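# Stack blocks to match the goal image

## Task

On the table, assemble the structure shown in the goal image, with every block aligned square to the others just as pictured.

## Robot and tools

Robot: two arms, left_arm (left hand) on the +y side with its base near (+0.006, +0.513, 0) m, and right_arm (right hand) on the -y side near (-0.019, -0.360, 0) m. Scene frame: origin at table-top height midway between the nominal bases, +x out over the table, +z up. Reported hand positions (m), quat_wxyz, velocities and Hand targets are in the scene frame and may be off by a few cm. Each hand point has its own axes: +z along the straight fingers toward the tips, +y out of the palm face, +x across the palm away from the thumb on the right hand and toward the thumb on the left. A rigid mast near the wrist on the palm side can bump things.

The row (used by execute_actions and move): always 48 numbers, each in [-1, 1], covering both arms even if one is idle. Order: left dx, dy, dz, rx, ry, rz; left hand's 16 motor goals; left current_limit; left speed; then the same 24 for the right arm. The six pose numbers are an offset, not a pose: measured from that arm's Hand target at the start of the call, along the Hand target's own axes. 1.0 = 0.6 m for dx/dy/dz and 180 degrees for rx/ry/rz, which form a single rotation vector. All six at 0 re-requests the current Hand target. The controller clips commanded orientation to within 32 degrees of the measured one per step.

Hand motor order (per arm): index_mcp, index_abd, index_pip, index_dip, thumb_cmc, thumb_axl, thumb_mcp, thumb_ipl, middle_mcp, middle_abd, middle_pip, middle_dip, ring_mcp, ring_abd, ring_pip, ring_dip. Each is an absolute goal angle scaled between the hinge's stops; toward -1 curls fingers toward the palm (_mcp, _pip, _dip), swings a finger away from the thumb (_abd), brings the thumb in front of the palm (thumb_cmc). Straight values: _mcp +0.75, _abd 0.00, _pip +0.58, _dip +0.70, thumb_cmc +0.71, thumb_axl +0.68, thumb_mcp +0.23, thumb_ipl +0.17. A 0 is a real goal; to leave a hand unchanged, copy back its hand_goal, hand_current_limit and hand_speed. current_limit maps -1..+1 to 0..550 mA (start +0.4); speed sets the goal slew as (speed+1)/2 of 8.5 rad/s (start -0.6). Values persist until rewritten. Grip force grows with how far the goal lies past the object's surface.

execute_actions(actions, cameras): actions is a list of actions; each action is up to 15 rows, one per 1/30 s step, the last row held to fill 15. Every row in an action counts from the same start Hand target; successive actions accumulate. Images return only if actions is empty or cameras names them.

move(target, speed, blend, stop_force, zero, blocking, cameras): drives hand points along straight lines. target is one 48-number row, or up to 15 rows, every row an offset from the Hand targets as they stood before the move (not from the prior row). speed in m/s, 0.002 to 3.6, default 0.25 (turn rate up to twice that in rad/s), one value or one per target. blend in m rounds corners in a list; 0 stops at each. stop_force in N, 3 to 120, shared by both arms, ends an arm's path when its wrist sensor feels that much resistance; it is unreliable for rotating hands and cannot detect light tipping or sliding. zero (default true) re-zeroes before the move. blocking=false returns after about 0.5 s but cannot combine with stop_force. Paths do not avoid obstacles or the other arm; keep them away from each arm's own base. The result adds a move: line, e.g. done, off_target, moving, held or fault, and limits such as paced or held.

wait(seconds 0 to 10): lets time pass holding last commands. stop(): brakes a running move. zoom_image(camera, region [x0,y0,x1,y1] pixels, max 504 square): enlarges part of the latest image from cam_high, cam_left_wrist or cam_right_wrist (each 672x504). show_instructions(): shows the reference/goal images. zero_wrist_force(arm): re-zeroes that arm's force sensor. finished_scene(scene): ends the current scene, given by its number; irreversible, and the structure must stand on its own afterward.

Result lines: Hand target (last commanded, clipped pose; next offsets count from it), end_effector_position/quat, joint positions and torques, Wrist force and torque in hand axes plus the peak since the last shown, hand_goal, hand_measured, hand_current_ma, hand_state (moving, goal, blocked, overload), motor temperatures, and fault lines. The hand often rests short of its target; resend the gap as an offset.

Avoid: pushing past a firm contact (arms are stiff; about 150 N or joint torque limits such as 24.9 N m at the wrists stop the arm for 10 s); fast contacts; arm-to-arm or hand-to-hand collisions; holding hand motors at 495 mA or more for 5 s (shutdown); long stretched holds that overheat motors (MOTOR HOT at 70 °C, brakes at 85 °C); dropping or releasing blocks while they move; letting anything fall or be left off the table.

Each tool is called after "Emit:" in YAML: its name, and indented under it one key for each argument.

Reference images:

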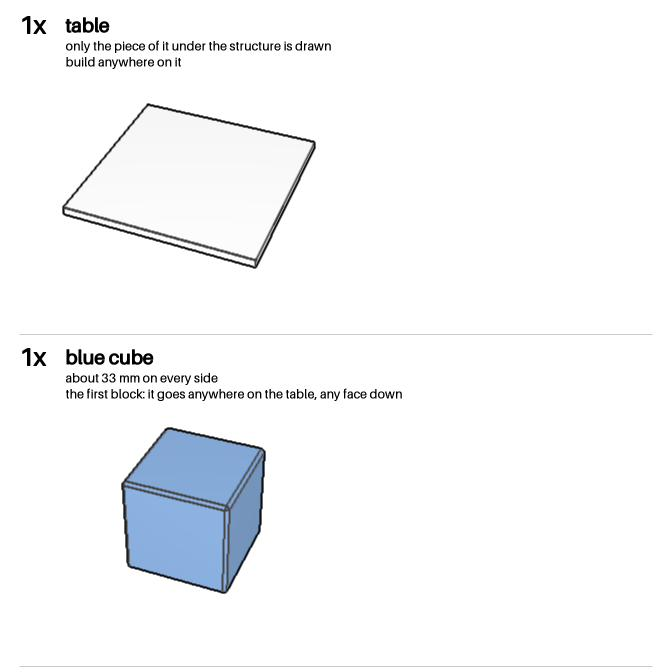

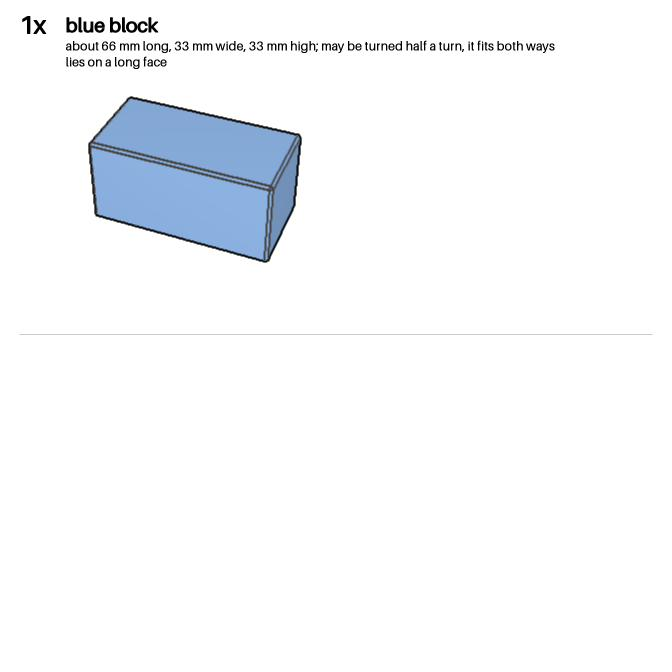

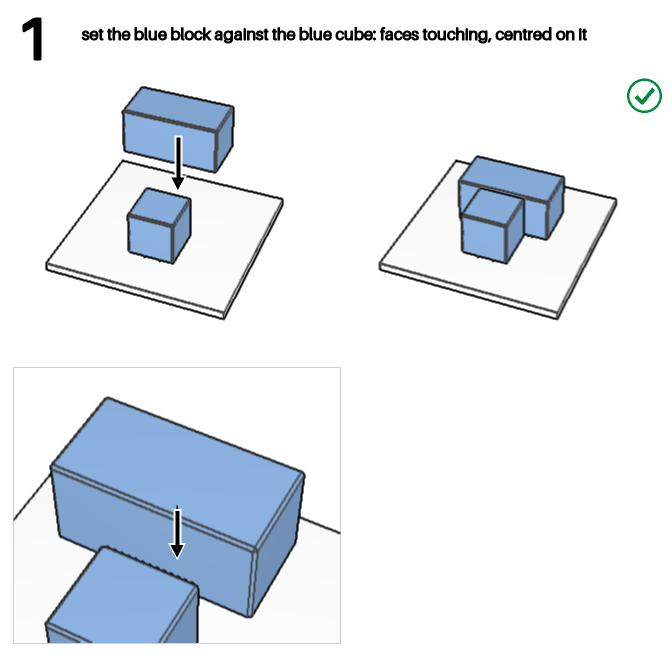

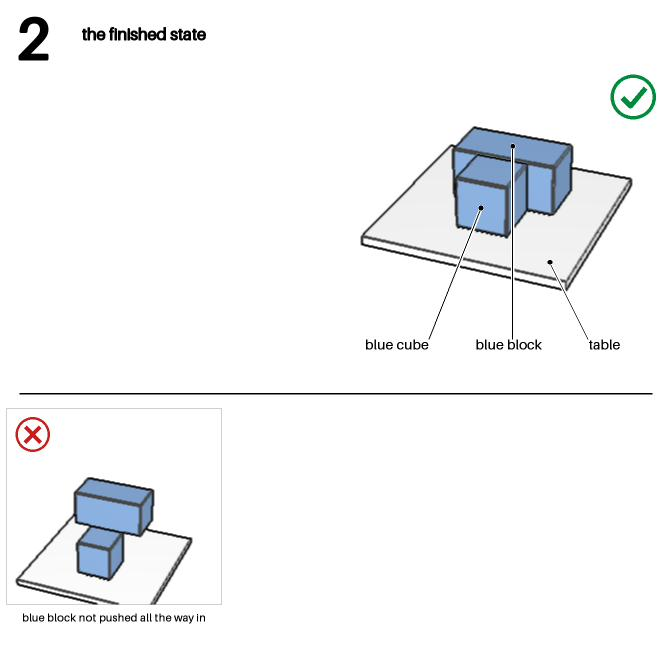

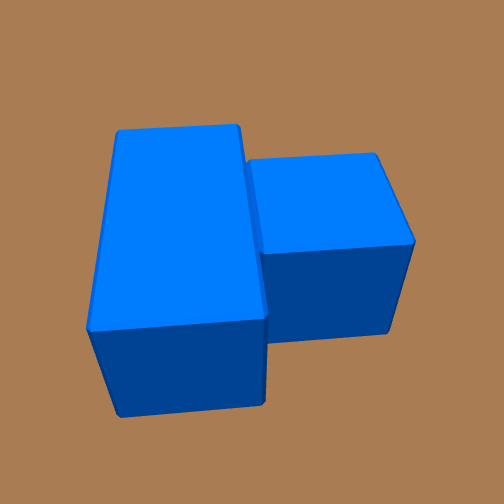

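## Session

Emit:
execute_actions:
  actions: []

Scene clock: 0.00 s.
left_arm: end_effector_position=(+0.0993, -0.0395, +0.1714) hand_goal=(+0.754, +0.000, +0.576, +0.696, +0.714, +0.678, +0.226, +0.168, +0.754, +0.000, +0.576, +0.696, +0.754, +0.000, +0.576, +0.696) hand_measured=(+0.754, +0.000, +0.576, +0.696, +0.714, +0.678, +0.226, +0.168, +0.754, +0.000, +0.576, +0.696, +0.754, +0.000, +0.576, +0.696) hand_current_ma=(+0, +0, +0, +0, +0, +0, +0, +0, +0, +0, +0, +0, +0, +0, +0, +0) hand_state=(goal, goal, goal, goal, goal, goal, goal, goal, goal, goal, goal, goal, goal, goal, goal, goal) hand_current_limit=0.40 hand_speed=-0.60 end_effector_quat_wxyz=(+0.164, +0.957, +0.166, +0.174) | right_arm: end_effector_position=(+0.5743, -0.4068, +0.1238) hand_goal=(+0.754, +0.000, +0.576, +0.696, +0.714, +0.678, +0.226, +0.168, +0.754, +0.000, +0.576, +0.696, +0.754, +0.000, +0.576, +0.696) hand_measured=(+0.754, +0.000, +0.576, +0.696, +0.714, +0.678, +0.226, +0.168, +0.754, +0.000, +0.576, +0.696, +0.754, +0.000, +0.576, +0.696) hand_current_ma=(+0, +0, +0, +0, +0, +0, +0, +0, +0, +0, +0, +0, +0, +0, +0, +0) hand_state=(goal, goal, goal, goal, goal, goal, goal, goal, goal, goal, goal, goal, goal, goal, goal, goal) hand_current_limit=0.40 hand_speed=-0.60 end_effector_quat_wxyz=(-0.362, +0.684, -0.190, +0.604)
Joint positions: left_arm=[1.84 -1.673 -2.278 -0.398 1.897 -0.055] | right_arm=[-0.58 -0.876 2.27 -4.524 -0.745 2.374]
Joint velocities: within noise
Joint torques (N m): no reading
Motor temperatures (°C): left_arm=[32 35 34 41 43 44] | right_arm=[29 33 32 37 42 36]
Wrist force (N): no reading
Wrist torque (N m): no reading
Wrist force, peak (N): no reading
Hand target: left_arm +0.0993, -0.0395, +0.1714; +0.164, +0.957, +0.166, +0.174 | right_arm +0.5743, -0.4068, +0.1238; -0.362, +0.684, -0.190, +0.604

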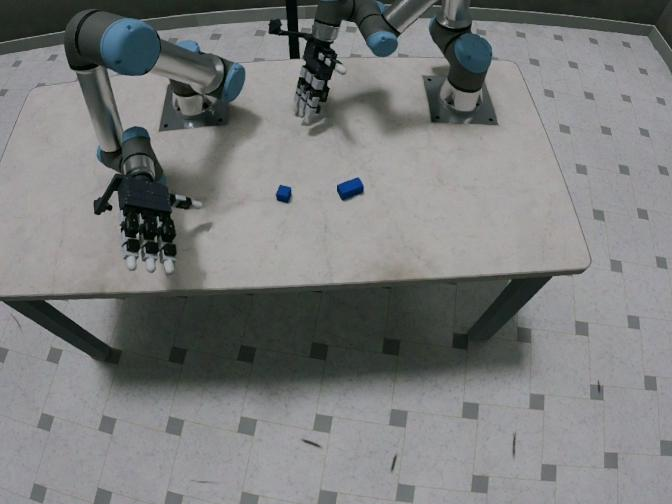

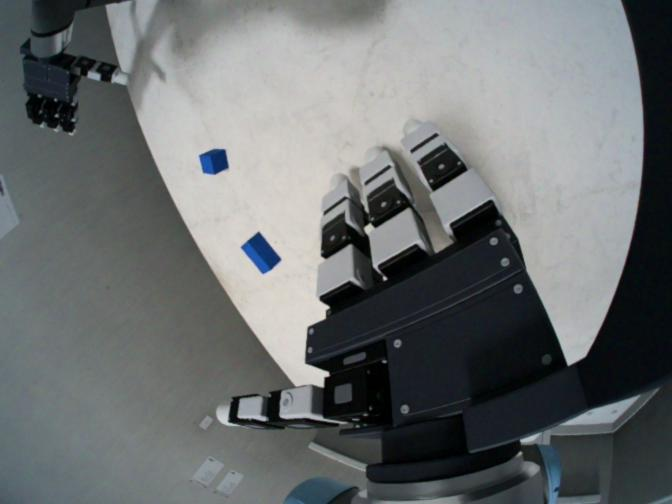

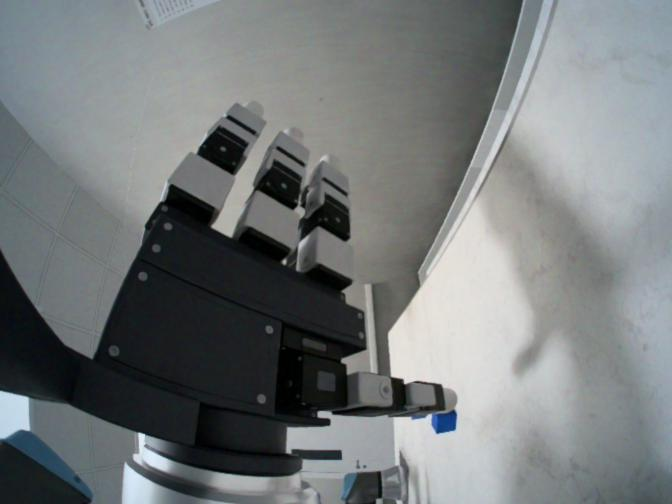

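Emit:
zoom_image:
  camera: "cam_high"
  region: [80, 60, 420, 290]

Emit:
zoom_image:
  camera: "cam_left_wrist"
  region: [180, 80, 580, 480]

Emit:
zoom_image:
  camera: "cam_right_wrist"
  region: [80, 80, 480, 480]

Scaled by 1.482 from the camera's 672x504 image, which has a finer 960x720 frame.

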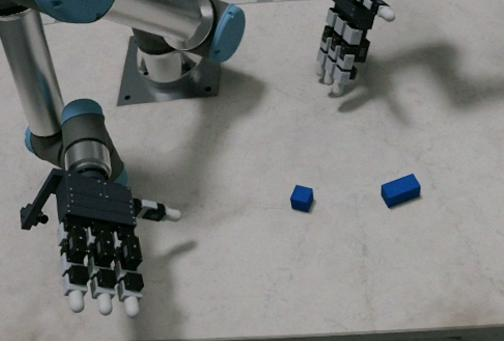

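Scaled by 1.260 from the camera's 672x504 image, which has a finer 960x720 frame.

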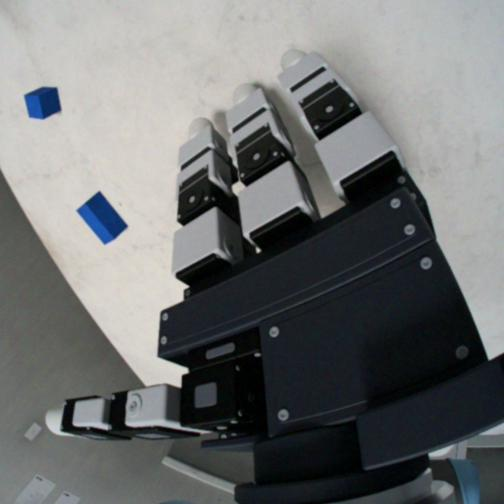

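Scaled by 1.260 from the camera's 672x504 image, which has a finer 960x720 frame.

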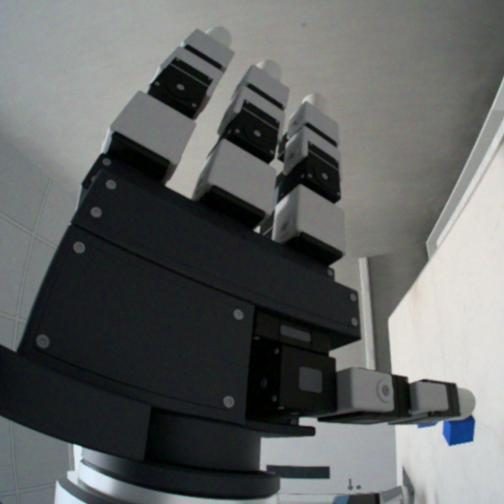

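Emit:
zoom_image:
  camera: "cam_high"
  region: [260, 160, 380, 220]

Emit:
zoom_image:
  camera: "cam_left_wrist"
  region: [180, 130, 300, 290]

Scaled by 4.200 from the camera's 672x504 image, which has a finer 960x720 frame.

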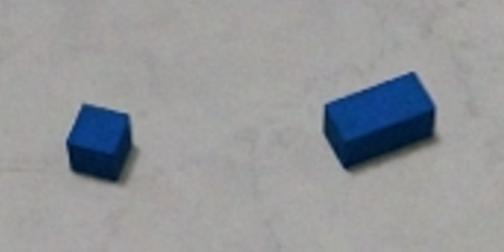

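Scaled by 3.150 from the camera's 672x504 image, which has a finer 960x720 frame.

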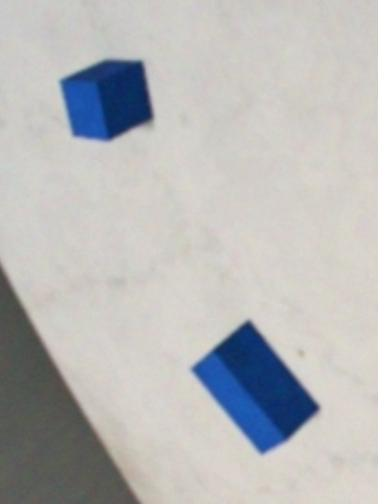

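Emit:
move:
  target: [0,0,0,0,0,0,0.754,0,0.576,0.696,0.714,0.678,0.226,0.168,0.754,0,0.576,0.696,0.754,0,0.576,0.696,0.4,-0.6, -0.3543,-0.5562,-0.1495,0.0522,-0.3320,0.1754, 0.548,0,-0.664,0.986,-0.514,0.678,-0.225,0.438,0.754,0,0.576,0.696,0.754,0,0.576,0.696,0.4,-0.6]
  speed: 0.25
  cameras: ["all"]

Scene clock: 15.50 s.
left_arm: end_effector_position=(+0.0993, -0.0395, +0.1714) hand_goal=(+0.754, +0.000, +0.576, +0.696, +0.714, +0.678, +0.226, +0.168, +0.754, +0.000, +0.576, +0.696, +0.754, +0.000, +0.576, +0.696) hand_measured=(+0.754, +0.000, +0.576, +0.696, +0.714, +0.678, +0.224, +0.168, +0.754, +0.000, +0.576, +0.696, +0.754, +0.000, +0.576, +0.696) hand_current_ma=(+0, +0, +0, +0, +0, +0, +0, +0, +0, +0, +0, +0, +0, +0, +0, +0) hand_state=(goal, goal, goal, goal, goal, goal, goal, goal, goal, goal, goal, goal, goal, goal, goal, goal) hand_current_limit=0.40 hand_speed=-0.60 end_effector_quat_wxyz=(+0.164, +0.957, +0.166, +0.174) | right_arm: end_effector_position=(+0.3864, -0.0603, +0.2200) hand_goal=(+0.548, +0.000, -0.664, +0.986, -0.514, +0.678, -0.224, +0.438, +0.754, +0.000, +0.576, +0.696, +0.754, +0.000, +0.576, +0.696) hand_measured=(+0.544, +0.000, -0.660, +0.984, -0.512, +0.678, -0.220, +0.436, +0.746, +0.000, +0.576, +0.696, +0.746, +0.000, +0.576, +0.696) hand_current_ma=(-3, +0, +2, -1, +0, +0, +3, -1, -6, +0, +0, +0, -6, +0, +0, +0) hand_state=(goal, goal, goal, goal, goal, goal, goal, goal, goal, goal, goal, goal, goal, goal, goal, goal) hand_current_limit=0.40 hand_speed=-0.60 end_effector_quat_wxyz=(-0.603, +0.786, -0.110, +0.085)
Joint positions: left_arm=[1.84 -1.673 -2.278 -0.398 1.897 -0.055] | right_arm=[-0.112 -1.549 2.357 -2.995 -0.322 2.211]
Joint torques (N m): left_arm=[-1.79 23.03 16.92 3.14 0.59 -0.14] | right_arm=[-2.4 -24.98 -4.91 -2.33 -0.09 -2.33]
Wrist force (N): left_arm=[-0.4 0.0 0.4] | right_arm=[-0.9 0.4 -0.8]
Wrist torque (N m): left_arm=[-0.04 0.05 -0.03] | right_arm=[0.03 0.05 -0.04]
Wrist force, peak (N): left_arm=[-0.5 0.5 0.3] | right_arm=[0.1 1.5 0.3]
Hand target: left_arm +0.0993, -0.0395, +0.1714; +0.164, +0.957, +0.166, +0.174 | right_arm +0.3864, -0.0603, +0.2200; -0.603, +0.786, -0.110, +0.085
Off the commanded pose: left_arm 0.000 m, 0 deg | right_arm 0.000 m, 0 deg.
move: done

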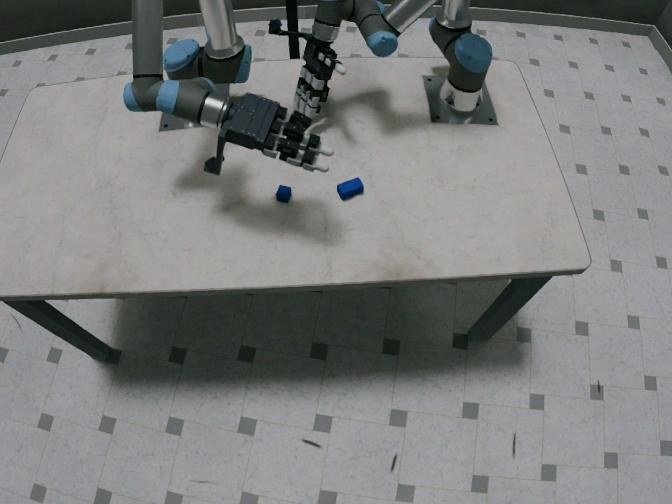

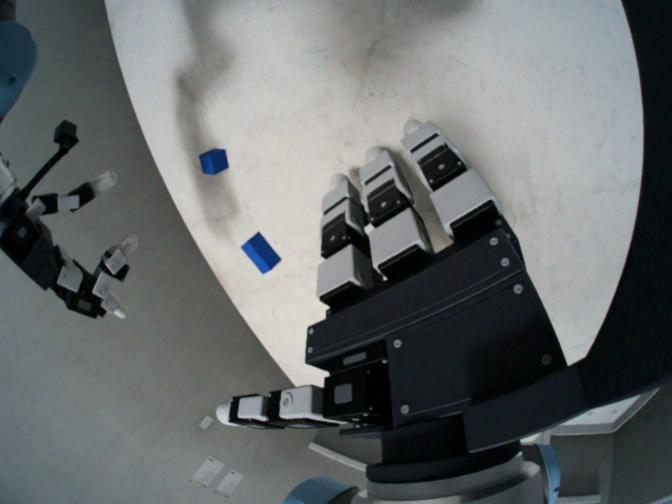

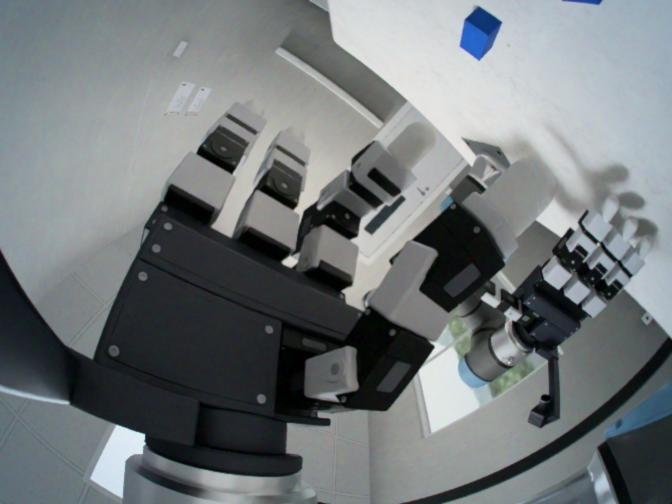

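Emit:
zoom_image:
  camera: "cam_right_wrist"
  region: [340, 0, 640, 240]

Emit:
zoom_image:
  camera: "cam_high"
  region: [180, 60, 380, 220]

Scaled by 1.680 from the camera's 672x504 image, which has a finer 960x720 frame.

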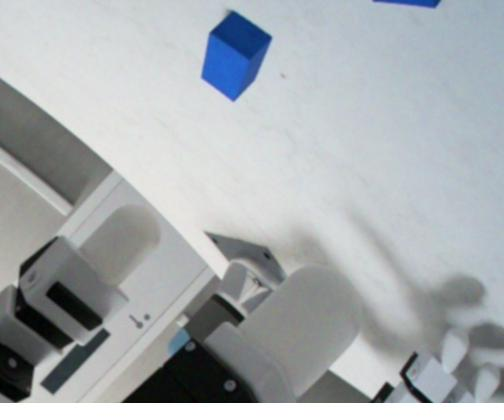

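Scaled by 2.520 from the camera's 672x504 image, which has a finer 960x720 frame.

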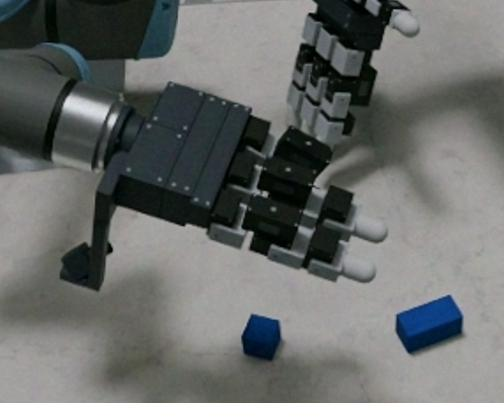

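Emit:
move:
  target: [0,0,0,0,0,0,0.754,0,0.576,0.696,0.714,0.678,0.226,0.168,0.754,0,0.576,0.696,0.754,0,0.576,0.696,0.4,-0.6, 0,0.1127,0.0302,0,0,0, 0.548,0,-0.664,0.986,-0.514,0.678,-0.225,0.438,0.754,0,0.576,0.696,0.754,0,0.576,0.696,0.4,-0.6]
  speed: 0.25
  cameras: ["cam_high","cam_right_wrist"]

Emit:
zoom_image:
  camera: "cam_right_wrist"
  region: [400, 0, 660, 200]

Emit:
zoom_image:
  camera: "cam_high"
  region: [180, 60, 380, 220]

Scene clock: 20.40 s.
left_arm: end_effector_position=(+0.0993, -0.0395, +0.1714) hand_goal=(+0.754, +0.000, +0.576, +0.696, +0.714, +0.678, +0.226, +0.168, +0.754, +0.000, +0.576, +0.696, +0.754, +0.000, +0.576, +0.696) hand_measured=(+0.754, +0.000, +0.576, +0.696, +0.714, +0.678, +0.224, +0.168, +0.754, +0.000, +0.576, +0.696, +0.754, +0.000, +0.576, +0.696) hand_current_ma=(+0, +0, +0, +0, +0, +0, +0, +0, +0, +0, +0, +0, +0, +0, +0, +0) hand_state=(goal, goal, goal, goal, goal, goal, goal, goal, goal, goal, goal, goal, goal, goal, goal, goal) hand_current_limit=0.40 hand_speed=-0.60 end_effector_quat_wxyz=(+0.164, +0.957, +0.166, +0.174) | right_arm: end_effector_position=(+0.3864, -0.0603, +0.1500) hand_goal=(+0.548, +0.000, -0.664, +0.986, -0.514, +0.678, -0.224, +0.438, +0.754, +0.000, +0.576, +0.696, +0.754, +0.000, +0.576, +0.696) hand_measured=(+0.544, +0.000, -0.660, +0.984, -0.512, +0.678, -0.220, +0.436, +0.744, +0.000, +0.576, +0.696, +0.744, +0.000, +0.576, +0.696) hand_current_ma=(-3, +0, +2, -1, +0, +0, +3, -1, -8, +0, +0, +0, -8, +0, +0, +0) hand_state=(goal, goal, goal, goal, goal, goal, goal, goal, goal, goal, goal, goal, goal, goal, goal, goal) hand_current_limit=0.40 hand_speed=-0.60 end_effector_quat_wxyz=(-0.603, +0.786, -0.110, +0.085)
Joint positions: left_arm=[1.84 -1.673 -2.278 -0.398 1.897 -0.055] | right_arm=[-0.112 -1.354 2.423 -3.255 -0.322 2.212]
Joint torques (N m): left_arm=[-1.2 22.79 17.15 3.05 0.39 -0.03] | right_arm=[14.35 -14.48 -23.04 -3.77 -0.94 -2.9]
Wrist force (N): left_arm=[-0.1 0.3 0.1] | right_arm=[-0.8 0.6 -0.5]
Wrist torque (N m): left_arm=[0.02 0.01 -0.02] | right_arm=[0.02 0.01 0.01]
Wrist force, peak (N): left_arm=[-0.2 0.7 0.3] | right_arm=[-0.8 2.2 -0.1]
Hand target: left_arm +0.0993, -0.0395, +0.1714; +0.164, +0.957, +0.166, +0.174 | right_arm +0.3864, -0.0603, +0.1500; -0.603, +0.786, -0.110, +0.085
Off the commanded pose: left_arm 0.000 m, 0 deg | right_arm 0.000 m, 0 deg.
move: done
Images, in order (width x height): cam_high 672x504, cam_right_wrist 672x504.

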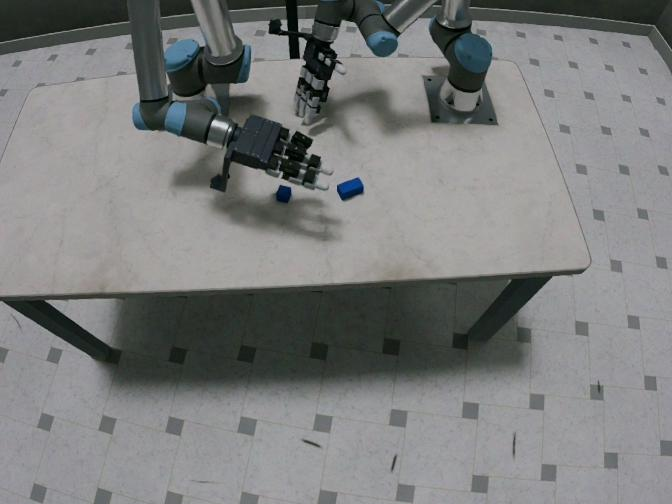

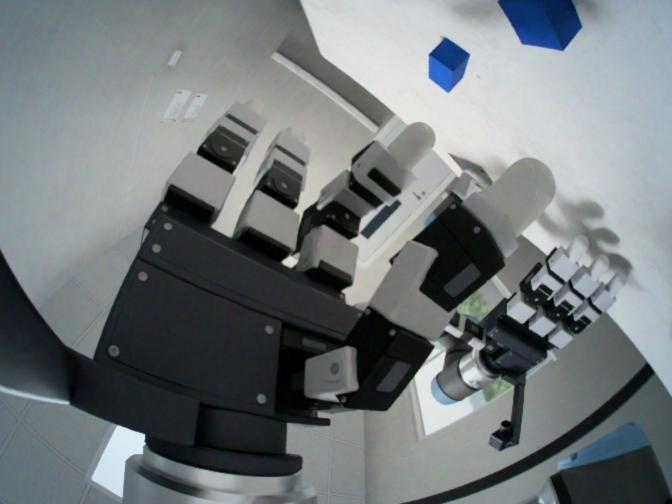

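Scaled by 1.938 from the camera's 672x504 image, which has a finer 960x720 frame.

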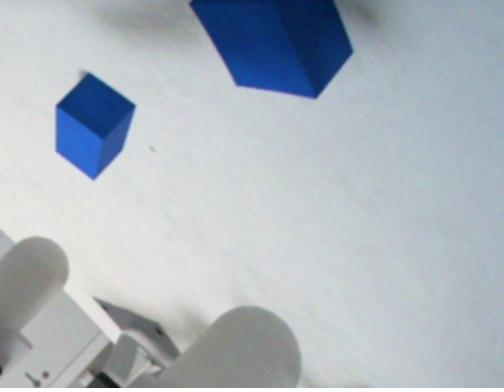

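Scaled by 2.520 from the camera's 672x504 image, which has a finer 960x720 frame.

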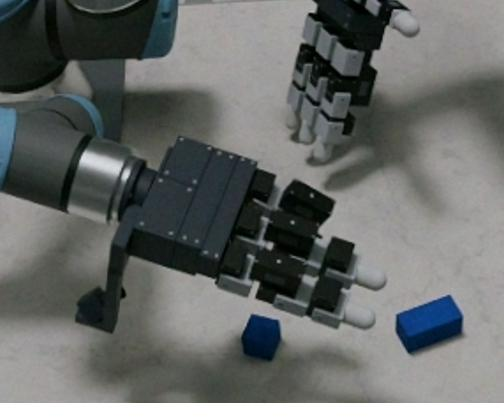

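Emit:
move:
  target: [0,0,0,0,0,0,0.754,0,0.576,0.696,0.714,0.678,0.226,0.168,0.754,0,0.576,0.696,0.754,0,0.576,0.696,0.4,-0.6, 0.0283,0.0757,0.0397,0,0.0322,0.0086, 0.548,0,-0.664,0.986,-0.514,0.678,-0.225,0.438,0.754,0,0.576,0.696,0.754,0,0.576,0.696,0.4,-0.6]
  speed: 0.2
  cameras: ["cam_right_wrist"]

Emit:
zoom_image:
  camera: "cam_right_wrist"
  region: [400, 0, 660, 200]

Scene clock: 23.67 s.
left_arm: end_effector_position=(+0.0993, -0.0395, +0.1714) hand_goal=(+0.754, +0.000, +0.576, +0.696, +0.714, +0.678, +0.226, +0.168, +0.754, +0.000, +0.576, +0.696, +0.754, +0.000, +0.576, +0.696) hand_measured=(+0.754, +0.000, +0.576, +0.696, +0.714, +0.678, +0.224, +0.168, +0.754, +0.000, +0.576, +0.696, +0.754, +0.000, +0.576, +0.696) hand_current_ma=(+0, +0, +0, +0, +0, +0, +0, +0, +0, +0, +0, +0, +0, +0, +0, +0) hand_state=(goal, goal, goal, goal, goal, goal, goal, goal, goal, goal, goal, goal, goal, goal, goal, goal) hand_current_limit=0.40 hand_speed=-0.60 end_effector_quat_wxyz=(+0.164, +0.957, +0.166, +0.174) | right_arm: end_effector_position=(+0.4059, -0.0541, +0.1000) hand_goal=(+0.548, +0.000, -0.664, +0.986, -0.514, +0.678, -0.224, +0.438, +0.754, +0.000, +0.576, +0.696, +0.754, +0.000, +0.576, +0.696) hand_measured=(+0.544, +0.000, -0.660, +0.984, -0.512, +0.678, -0.220, +0.436, +0.744, +0.000, +0.576, +0.696, +0.744, +0.000, +0.576, +0.696) hand_current_ma=(-3, +0, +2, -1, +0, +0, +3, -1, -8, +0, +0, +0, -8, +0, +0, +0) hand_state=(goal, goal, goal, goal, goal, goal, goal, goal, goal, goal, goal, goal, goal, goal, goal, goal) hand_current_limit=0.40 hand_speed=-0.60 end_effector_quat_wxyz=(-0.598, +0.779, -0.151, +0.116)
Joint positions: left_arm=[1.84 -1.673 -2.278 -0.398 1.897 -0.055] | right_arm=[-0.083 -1.104 2.395 -3.735 -0.414 2.486]
Joint torques (N m): left_arm=[-1.11 23.37 17.05 2.98 0.47 -0.01] | right_arm=[-12.32 -20.21 5.24 -3.89 1.4 -0.1]
Wrist force (N): left_arm=[-0.2 -0.1 0.2] | right_arm=[-1.1 0.7 -0.3]
Wrist torque (N m): left_arm=[-0.03 0.02 -0.01] | right_arm=[0.09 0.10 0.00]
Wrist force, peak (N): left_arm=[0.2 0.4 0.5] | right_arm=[-0.9 1.7 0.2]
Hand target: left_arm +0.0993, -0.0395, +0.1714; +0.164, +0.957, +0.166, +0.174 | right_arm +0.4059, -0.0542, +0.1000; -0.598, +0.779, -0.151, +0.116
Off the commanded pose: left_arm 0.000 m, 0 deg | right_arm 0.000 m, 0 deg.
move: done
Images, in order (width x height): cam_right_wrist 672x504.

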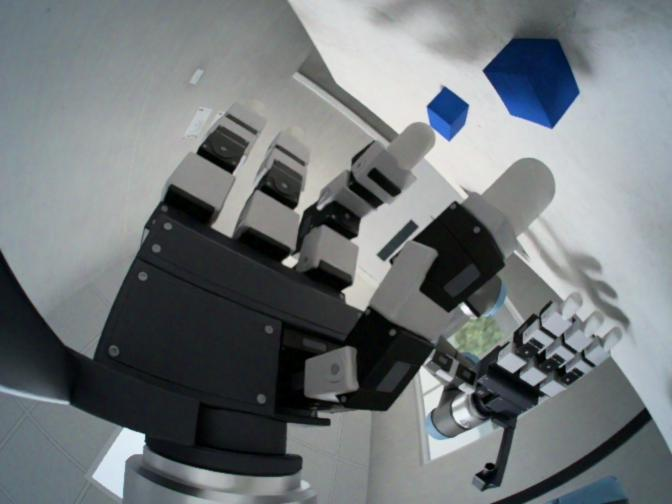

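Scaled by 1.938 from the camera's 672x504 image, which has a finer 960x720 frame.

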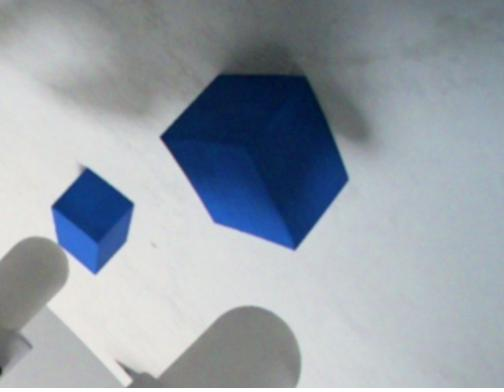

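Emit:
move:
  target: [0,0,0,0,0,0,0.754,0,0.576,0.696,0.714,0.678,0.226,0.168,0.754,0,0.576,0.696,0.754,0,0.576,0.696,0.4,-0.6, 0.0027,0.087,0.0235,0,0,0, 0.548,0,-0.664,0.986,-0.514,0.678,-0.225,0.438,0.754,0,0.576,0.696,0.754,0,0.576,0.696,0.4,-0.6]
  speed: 0.06
  stop_force: 8
  cameras: ["cam_high","cam_right_wrist"]

Emit:
zoom_image:
  camera: "cam_right_wrist"
  region: [380, 60, 640, 260]

Scene clock: 26.50 s.
left_arm: end_effector_position=(+0.0993, -0.0395, +0.1714) hand_goal=(+0.754, +0.000, +0.576, +0.696, +0.714, +0.678, +0.226, +0.168, +0.754, +0.000, +0.576, +0.696, +0.754, +0.000, +0.576, +0.696) hand_measured=(+0.754, +0.000, +0.576, +0.696, +0.714, +0.678, +0.224, +0.168, +0.754, +0.000, +0.576, +0.696, +0.754, +0.000, +0.576, +0.696) hand_current_ma=(+0, +0, +0, +0, +0, +0, +0, +0, +0, +0, +0, +0, +0, +0, +0, +0) hand_state=(goal, goal, goal, goal, goal, goal, goal, goal, goal, goal, goal, goal, goal, goal, goal, goal) hand_current_limit=0.40 hand_speed=-0.60 end_effector_quat_wxyz=(+0.164, +0.957, +0.166, +0.174) | right_arm: end_effector_position=(+0.4075, -0.0547, +0.0459) hand_goal=(+0.548, +0.000, -0.664, +0.986, -0.514, +0.678, -0.224, +0.438, +0.754, +0.000, +0.576, +0.696, +0.754, +0.000, +0.576, +0.696) hand_measured=(+0.544, +0.000, -0.660, +0.984, -0.512, +0.678, -0.220, +0.436, +0.744, +0.000, +0.576, +0.696, +0.744, +0.000, +0.576, +0.696) hand_current_ma=(-3, +0, +2, -1, +0, +0, +3, -1, -8, +0, +0, +0, -8, +0, +0, +0) hand_state=(goal, goal, goal, goal, goal, goal, goal, goal, goal, goal, goal, goal, goal, goal, goal, goal) hand_current_limit=0.40 hand_speed=-0.60 end_effector_quat_wxyz=(-0.598, +0.779, -0.151, +0.116)
Joint positions: left_arm=[1.84 -1.673 -2.278 -0.398 1.897 -0.055] | right_arm=[-0.084 -0.921 2.38 -3.901 -0.413 2.484]
Joint torques (N m): left_arm=[-1.19 22.97 17.08 3.09 0.47 -0.06] | right_arm=[-6.56 -24.88 6.55 -3.5 1.87 2.47]
Wrist force (N): left_arm=[-0.2 0.1 0.1] | right_arm=[-1.0 0.6 0.0]
Wrist torque (N m): left_arm=[0.01 0.03 -0.03] | right_arm=[0.02 0.04 -0.06]
Wrist force, peak (N): left_arm=[-0.3 0.0 0.7] | right_arm=[-1.0 1.3 0.1]
Hand target: left_arm +0.0993, -0.0395, +0.1714; +0.164, +0.957, +0.166, +0.174 | right_arm +0.4075, -0.0547, +0.0459; -0.598, +0.779, -0.151, +0.116
Off the commanded pose: left_arm 0.000 m, 0 deg | right_arm 0.000 m, 0 deg.
move: done
Images, in order (width x height): cam_high 672x504, cam_right_wrist 672x504.

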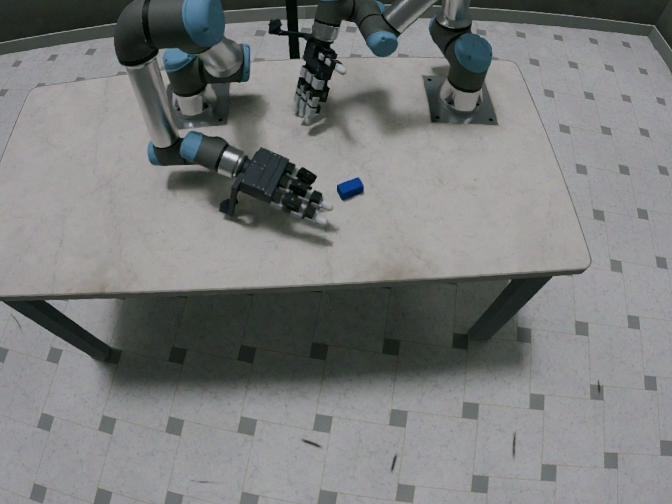

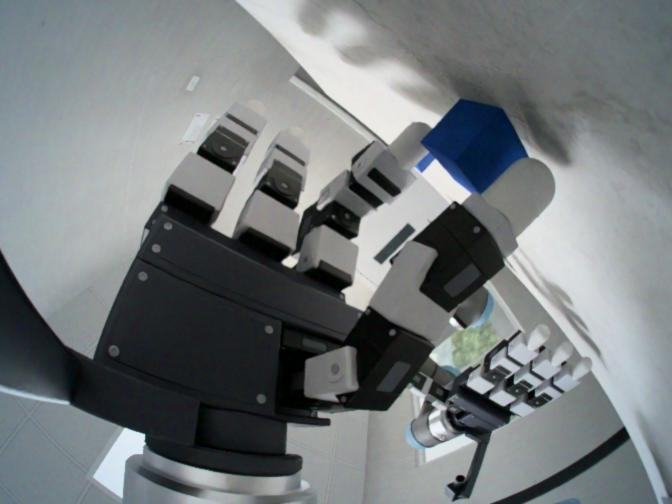

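Scaled by 1.938 from the camera's 672x504 image, which has a finer 960x720 frame.

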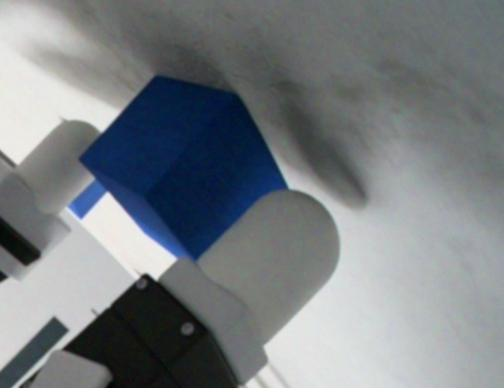

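Emit:
move:
  target: [0,0,0,0,0,0,0.754,0,0.576,0.696,0.714,0.678,0.226,0.168,0.754,0,0.576,0.696,0.754,0,0.576,0.696,0.4,-0.6, 0,0,0,0,0,0, 0.400,0,-0.664,0.986,-0.514,0.678,-0.300,0.51,0.754,0,0.576,0.696,0.754,0,0.576,0.696,0.2,-0.85]
  cameras: ["cam_right_wrist"]

Emit:
move:
  target: [0,0,0,0,0,0,0.754,0,0.576,0.696,0.714,0.678,0.226,0.168,0.754,0,0.576,0.696,0.754,0,0.576,0.696,0.4,-0.6, 0,0,0,0,0,0, 0.260,0,-0.664,0.986,-0.514,0.678,-0.427,0.632,0.754,0,0.576,0.696,0.754,0,0.576,0.696,0.2,-0.85]
  cameras: ["cam_right_wrist"]

Emit:
zoom_image:
  camera: "cam_right_wrist"
  region: [380, 60, 640, 260]

Scene clock: 27.60 s.
left_arm: end_effector_position=(+0.0993, -0.0395, +0.1714) hand_goal=(+0.754, +0.000, +0.576, +0.696, +0.714, +0.678, +0.226, +0.168, +0.754, +0.000, +0.576, +0.696, +0.754, +0.000, +0.576, +0.696) hand_measured=(+0.754, +0.000, +0.576, +0.696, +0.714, +0.678, +0.224, +0.168, +0.754, +0.000, +0.576, +0.696, +0.754, +0.000, +0.576, +0.696) hand_current_ma=(+0, +0, +0, +0, +0, +0, +0, +0, +0, +0, +0, +0, +0, +0, +0, +0) hand_state=(goal, goal, goal, goal, goal, goal, goal, goal, goal, goal, goal, goal, goal, goal, goal, goal) hand_current_limit=0.40 hand_speed=-0.60 end_effector_quat_wxyz=(+0.164, +0.957, +0.166, +0.174) | right_arm: end_effector_position=(+0.4075, -0.0547, +0.0459) hand_goal=(+0.400, +0.000, -0.664, +0.986, -0.514, +0.678, -0.300, +0.510, +0.754, +0.000, +0.576, +0.696, +0.754, +0.000, +0.576, +0.696) hand_measured=(+0.398, +0.000, -0.660, +0.984, -0.512, +0.678, -0.294, +0.508, +0.744, +0.000, +0.576, +0.696, +0.744, +0.000, +0.576, +0.696) hand_current_ma=(-1, +0, +2, -1, +0, +0, +5, -1, -8, +0, +0, +0, -8, +0, +0, +0) hand_state=(goal, goal, goal, goal, goal, goal, goal, goal, goal, goal, goal, goal, goal, goal, goal, goal) hand_current_limit=0.20 hand_speed=-0.85 end_effector_quat_wxyz=(-0.598, +0.779, -0.151, +0.116)
Joint positions: left_arm=[1.84 -1.673 -2.278 -0.398 1.897 -0.055] | right_arm=[-0.084 -0.921 2.38 -3.901 -0.413 2.484]
Joint torques (N m): left_arm=[-1.29 22.65 17.2 3.01 0.56 -0.08] | right_arm=[2.3 -22.81 6.99 -3.56 0.2 2.73]
Wrist force (N): left_arm=[-0.2 0.2 0.1] | right_arm=[-0.9 0.5 -0.1]
Wrist torque (N m): left_arm=[0.03 0.02 -0.01] | right_arm=[0.01 0.03 -0.05]
Wrist force, peak (N): left_arm=[0.2 0.3 0.4] | right_arm=[-1.0 0.6 -0.1]
Hand target: left_arm +0.0993, -0.0395, +0.1714; +0.164, +0.957, +0.166, +0.174 | right_arm +0.4075, -0.0547, +0.0459; -0.598, +0.779, -0.151, +0.116
Off the commanded pose: left_arm 0.000 m, 0 deg | right_arm 0.000 m, 0 deg.
move: done
Images, in order (width x height): cam_right_wrist 672x504.

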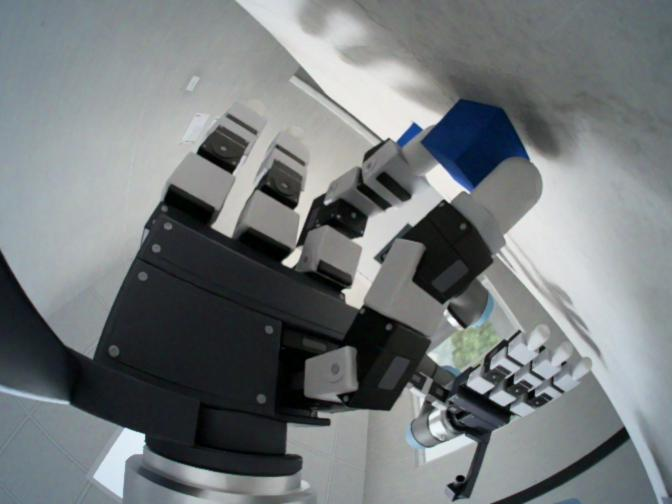

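Scene clock: 28.17 s.
left_arm: end_effector_position=(+0.0993, -0.0395, +0.1714) hand_goal=(+0.754, +0.000, +0.576, +0.696, +0.714, +0.678, +0.226, +0.168, +0.754, +0.000, +0.576, +0.696, +0.754, +0.000, +0.576, +0.696) hand_measured=(+0.754, +0.000, +0.576, +0.696, +0.714, +0.678, +0.224, +0.168, +0.754, +0.000, +0.576, +0.696, +0.754, +0.000, +0.576, +0.696) hand_current_ma=(+0, +0, +0, +0, +0, +0, +0, +0, +0, +0, +0, +0, +0, +0, +0, +0) hand_state=(goal, goal, goal, goal, goal, goal, goal, goal, goal, goal, goal, goal, goal, goal, goal, goal) hand_current_limit=0.40 hand_speed=-0.60 end_effector_quat_wxyz=(+0.164, +0.957, +0.166, +0.174) | right_arm: end_effector_position=(+0.4075, -0.0547, +0.0459) hand_goal=(+0.260, +0.000, -0.664, +0.986, -0.514, +0.678, -0.426, +0.632, +0.754, +0.000, +0.576, +0.696, +0.754, +0.000, +0.576, +0.696) hand_measured=(+0.320, +0.000, -0.650, +0.990, -0.514, +0.678, -0.382, +0.638, +0.744, +0.000, +0.576, +0.696, +0.744, +0.000, +0.576, +0.696) hand_current_ma=(+131, +0, +12, +3, +0, +0, +106, +5, -8, +0, +0, +0, -8, +0, +0, +0) hand_state=(blocked, goal, goal, goal, goal, goal, blocked, goal, goal, goal, goal, goal, goal, goal, goal, goal) hand_current_limit=0.20 hand_speed=-0.85 end_effector_quat_wxyz=(-0.598, +0.779, -0.151, +0.116)
Joint positions: left_arm=[1.84 -1.673 -2.278 -0.398 1.897 -0.055] | right_arm=[-0.084 -0.921 2.38 -3.901 -0.413 2.484]
Joint torques (N m): left_arm=[-1.08 22.96 16.96 3.03 0.58 -0.23] | right_arm=[6.67 -22.29 6.91 -3.78 -0.25 2.31]
Wrist force (N): left_arm=[-0.2 0.0 0.2] | right_arm=[-0.9 -0.8 0.1]
Wrist torque (N m): left_arm=[-0.01 0.03 -0.03] | right_arm=[0.00 0.02 -0.02]
Wrist force, peak (N): left_arm=[-0.2 0.5 -0.1] | right_arm=[-1.1 -0.6 0.1]
Hand target: left_arm +0.0993, -0.0395, +0.1714; +0.164, +0.957, +0.166, +0.174 | right_arm +0.4075, -0.0547, +0.0459; -0.598, +0.779, -0.151, +0.116
Off the commanded pose: left_arm 0.000 m, 0 deg | right_arm 0.000 m, 0 deg.
move: done
Images, in order (width x height): cam_right_wrist 672x504.

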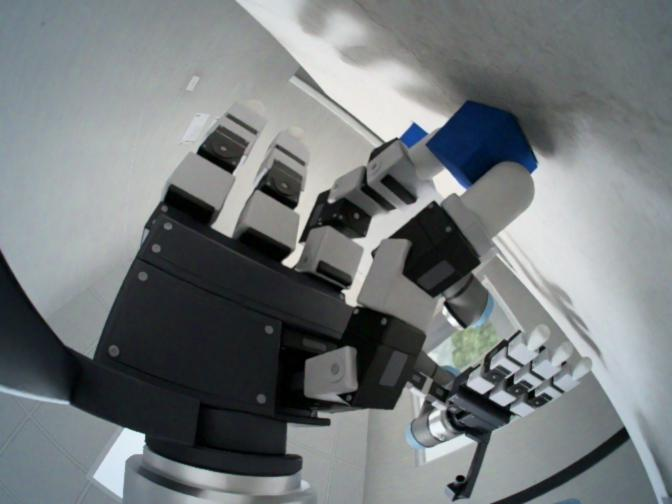

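Scaled by 1.938 from the camera's 672x504 image, which has a finer 960x720 frame.

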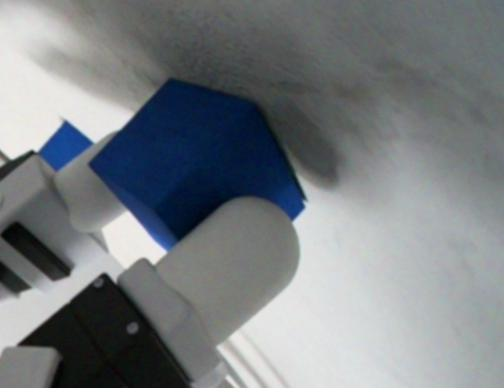

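Emit:
move:
  target: [0,0,0,0,0,0,0.754,0,0.576,0.696,0.714,0.678,0.226,0.168,0.754,0,0.576,0.696,0.754,0,0.576,0.696,0.4,-0.6, 0,-0.1288,-0.0345,0,0,0, 0.260,0,-0.664,0.986,-0.514,0.678,-0.427,0.632,0.754,0,0.576,0.696,0.754,0,0.576,0.696,0.2,-0.85]
  speed: 0.15
  cameras: ["cam_right_wrist","cam_high"]

Emit:
zoom_image:
  camera: "cam_right_wrist"
  region: [380, 60, 640, 260]

Emit:
zoom_image:
  camera: "cam_high"
  region: [200, 100, 400, 240]

Scene clock: 29.93 s.
left_arm: end_effector_position=(+0.0993, -0.0395, +0.1714) hand_goal=(+0.754, +0.000, +0.576, +0.696, +0.714, +0.678, +0.226, +0.168, +0.754, +0.000, +0.576, +0.696, +0.754, +0.000, +0.576, +0.696) hand_measured=(+0.754, +0.000, +0.576, +0.696, +0.714, +0.678, +0.224, +0.168, +0.754, +0.000, +0.576, +0.696, +0.754, +0.000, +0.576, +0.696) hand_current_ma=(+0, +0, +0, +0, +0, +0, +0, +0, +0, +0, +0, +0, +0, +0, +0, +0) hand_state=(goal, goal, goal, goal, goal, goal, goal, goal, goal, goal, goal, goal, goal, goal, goal, goal) hand_current_limit=0.40 hand_speed=-0.60 end_effector_quat_wxyz=(+0.164, +0.957, +0.166, +0.174) | right_arm: end_effector_position=(+0.4074, -0.0546, +0.1259) hand_goal=(+0.260, +0.000, -0.664, +0.986, -0.514, +0.678, -0.426, +0.632, +0.754, +0.000, +0.576, +0.696, +0.754, +0.000, +0.576, +0.696) hand_measured=(+0.312, +0.000, -0.642, +0.994, -0.514, +0.678, -0.384, +0.638, +0.744, +0.000, +0.576, +0.696, +0.744, +0.000, +0.576, +0.696) hand_current_ma=(+107, +0, +27, +6, +0, +0, +102, +6, -8, +0, +0, +0, -8, +0, +0, +0) hand_state=(blocked, goal, blocked, goal, goal, goal, blocked, goal, goal, goal, goal, goal, goal, goal, goal, goal) hand_current_limit=0.20 hand_speed=-0.85 end_effector_quat_wxyz=(-0.598, +0.779, -0.151, +0.116)
Joint positions: left_arm=[1.84 -1.673 -2.278 -0.398 1.897 -0.055] | right_arm=[-0.084 -1.188 2.388 -3.642 -0.413 2.484]
Joint torques (N m): left_arm=[-1.13 22.95 17.13 3.13 0.56 -0.17] | right_arm=[-6.48 -33.27 -7.09 -1.54 0.56 2.49]
Wrist force (N): left_arm=[-0.1 0.2 0.1] | right_arm=[-0.9 0.9 0.3]
Wrist torque (N m): left_arm=[0.02 0.00 -0.01] | right_arm=[0.01 0.05 0.02]
Wrist force, peak (N): left_arm=[-0.3 -0.2 0.6] | right_arm=[-1.0 2.4 0.3]
Hand target: left_arm +0.0993, -0.0395, +0.1714; +0.164, +0.957, +0.166, +0.174 | right_arm +0.4074, -0.0547, +0.1259; -0.598, +0.779, -0.151, +0.116
Off the commanded pose: left_arm 0.000 m, 0 deg | right_arm 0.000 m, 0 deg.
move: done
Images, in order (width x height): cam_high 672x504, cam_right_wrist 672x504.

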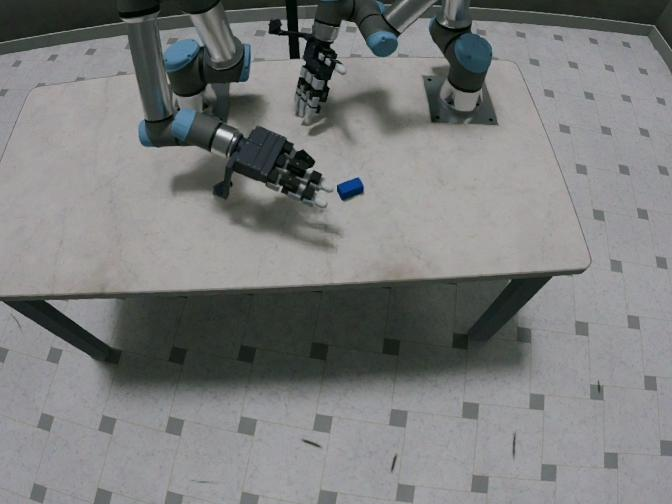

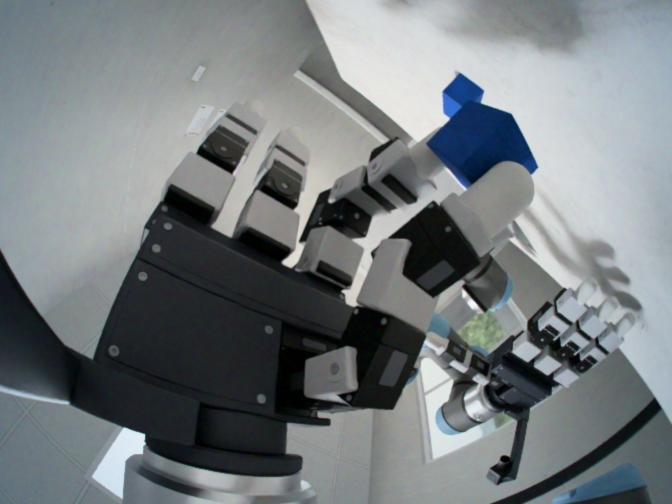

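Scaled by 1.938 from the camera's 672x504 image, which has a finer 960x720 frame.

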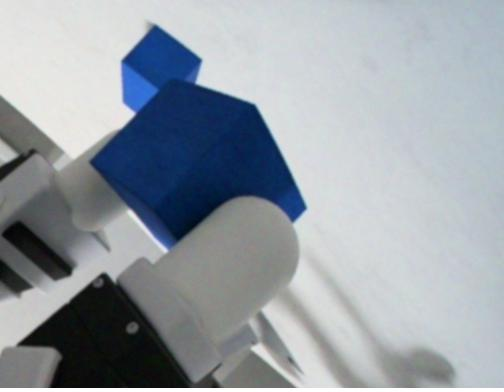

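Scaled by 2.520 from the camera's 672x504 image, which has a finer 960x720 frame.

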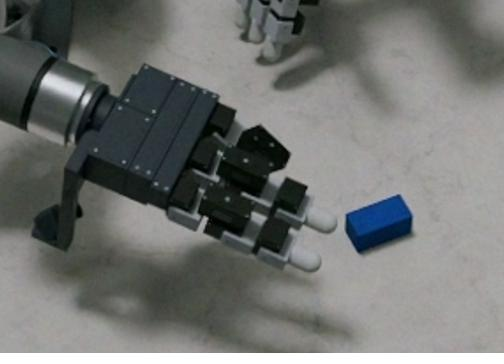

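Emit:
move:
  target: [0,0,0,0,0,0,0.754,0,0.576,0.696,0.714,0.678,0.226,0.168,0.754,0,0.576,0.696,0.754,0,0.576,0.696,0.4,-0.6, -0.0982,-0.0942,0.3512,0,-0.2361,-0.0633, 0.260,0,-0.664,0.986,-0.514,0.678,-0.427,0.632,0.754,0,0.576,0.696,0.754,0,0.576,0.696,0.2,-0.85]
  speed: 0.2
  cameras: ["cam_right_wrist","cam_high"]

Emit:
zoom_image:
  camera: "cam_right_wrist"
  region: [380, 0, 640, 200]

Emit:
zoom_image:
  camera: "cam_high"
  region: [240, 120, 440, 260]

Scene clock: 33.77 s.
left_arm: end_effector_position=(+0.0993, -0.0395, +0.1714) hand_goal=(+0.754, +0.000, +0.576, +0.696, +0.714, +0.678, +0.226, +0.168, +0.754, +0.000, +0.576, +0.696, +0.754, +0.000, +0.576, +0.696) hand_measured=(+0.754, +0.000, +0.576, +0.696, +0.714, +0.678, +0.224, +0.168, +0.754, +0.000, +0.576, +0.696, +0.754, +0.000, +0.576, +0.696) hand_current_ma=(+0, +0, +0, +0, +0, +0, +0, +0, +0, +0, +0, +0, +0, +0, +0, +0) hand_state=(goal, goal, goal, goal, goal, goal, goal, goal, goal, goal, goal, goal, goal, goal, goal, goal) hand_current_limit=0.40 hand_speed=-0.60 end_effector_quat_wxyz=(+0.164, +0.957, +0.166, +0.174) | right_arm: end_effector_position=(+0.4344, +0.1697, +0.1260) hand_goal=(+0.260, +0.000, -0.664, +0.986, -0.514, +0.678, -0.426, +0.632, +0.754, +0.000, +0.576, +0.696, +0.754, +0.000, +0.576, +0.696) hand_measured=(+0.312, +0.000, -0.640, +0.994, -0.514, +0.678, -0.384, +0.638, +0.744, +0.000, +0.576, +0.696, +0.744, +0.000, +0.576, +0.696) hand_current_ma=(+106, +0, +28, +6, +0, +0, +101, +6, -8, +0, +0, +0, -8, +0, +0, +0) hand_state=(blocked, goal, blocked, goal, goal, goal, blocked, goal, goal, goal, goal, goal, goal, goal, goal, goal) hand_current_limit=0.20 hand_speed=-0.85 end_effector_quat_wxyz=(-0.597, +0.779, +0.152, -0.116)
Joint positions: left_arm=[1.84 -1.673 -2.278 -0.398 1.897 -0.055] | right_arm=[0.341 -0.993 1.664 -2.171 -0.263 1.496]
Joint torques (N m): left_arm=[-1.11 23.01 17.34 3.1 0.53 -0.13] | right_arm=[-12.2 -46.38 -7.88 -2.13 1.58 1.95]
Wrist force (N): left_arm=[-0.1 0.1 0.0] | right_arm=[-1.0 0.9 -0.3]
Wrist torque (N m): left_arm=[0.00 0.01 -0.01] | right_arm=[0.13 0.14 -0.03]
Wrist force, peak (N): left_arm=[-0.1 0.5 0.6] | right_arm=[-1.2 1.4 -0.2]
Hand target: left_arm +0.0993, -0.0395, +0.1714; +0.164, +0.957, +0.166, +0.174 | right_arm +0.4344, +0.1697, +0.1260; -0.597, +0.779, +0.152, -0.116
Off the commanded pose: left_arm 0.000 m, 0 deg | right_arm 0.000 m, 0 deg.
move: done
Images, in order (width x height): cam_high 672x504, cam_right_wrist 672x504.

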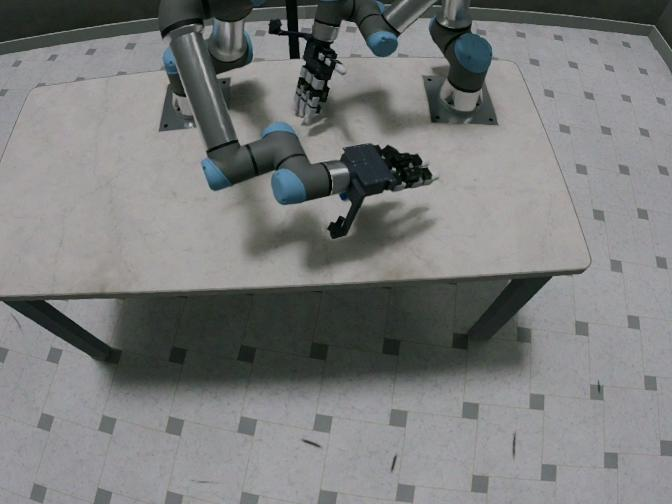

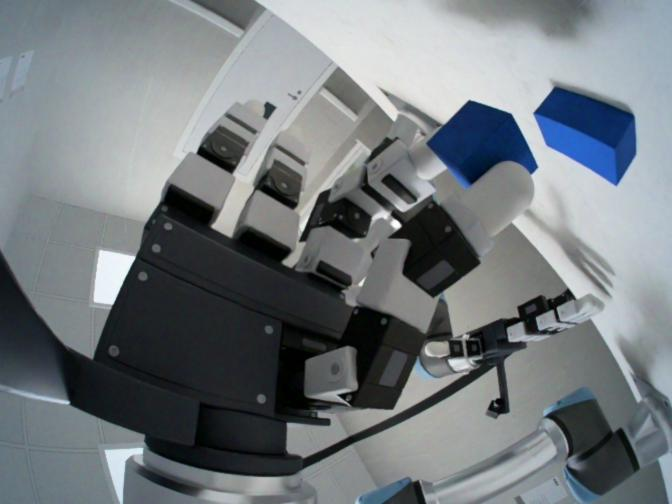

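Scaled by 1.938 from the camera's 672x504 image, which has a finer 960x720 frame.

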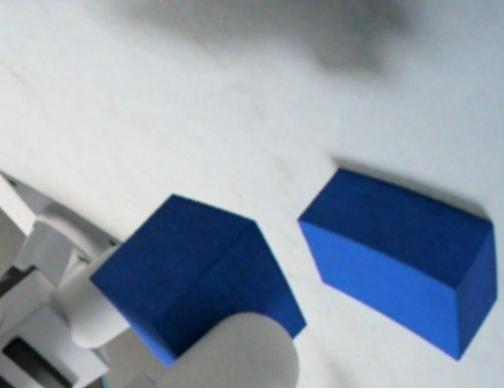

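Scaled by 2.520 from the camera's 672x504 image, which has a finer 960x720 frame.

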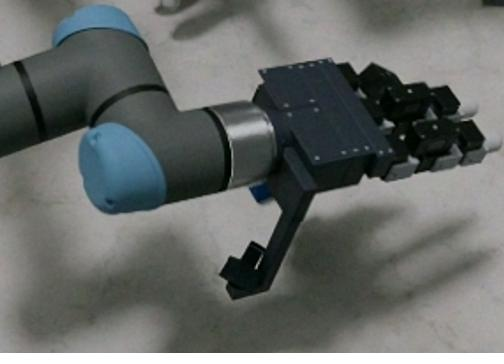

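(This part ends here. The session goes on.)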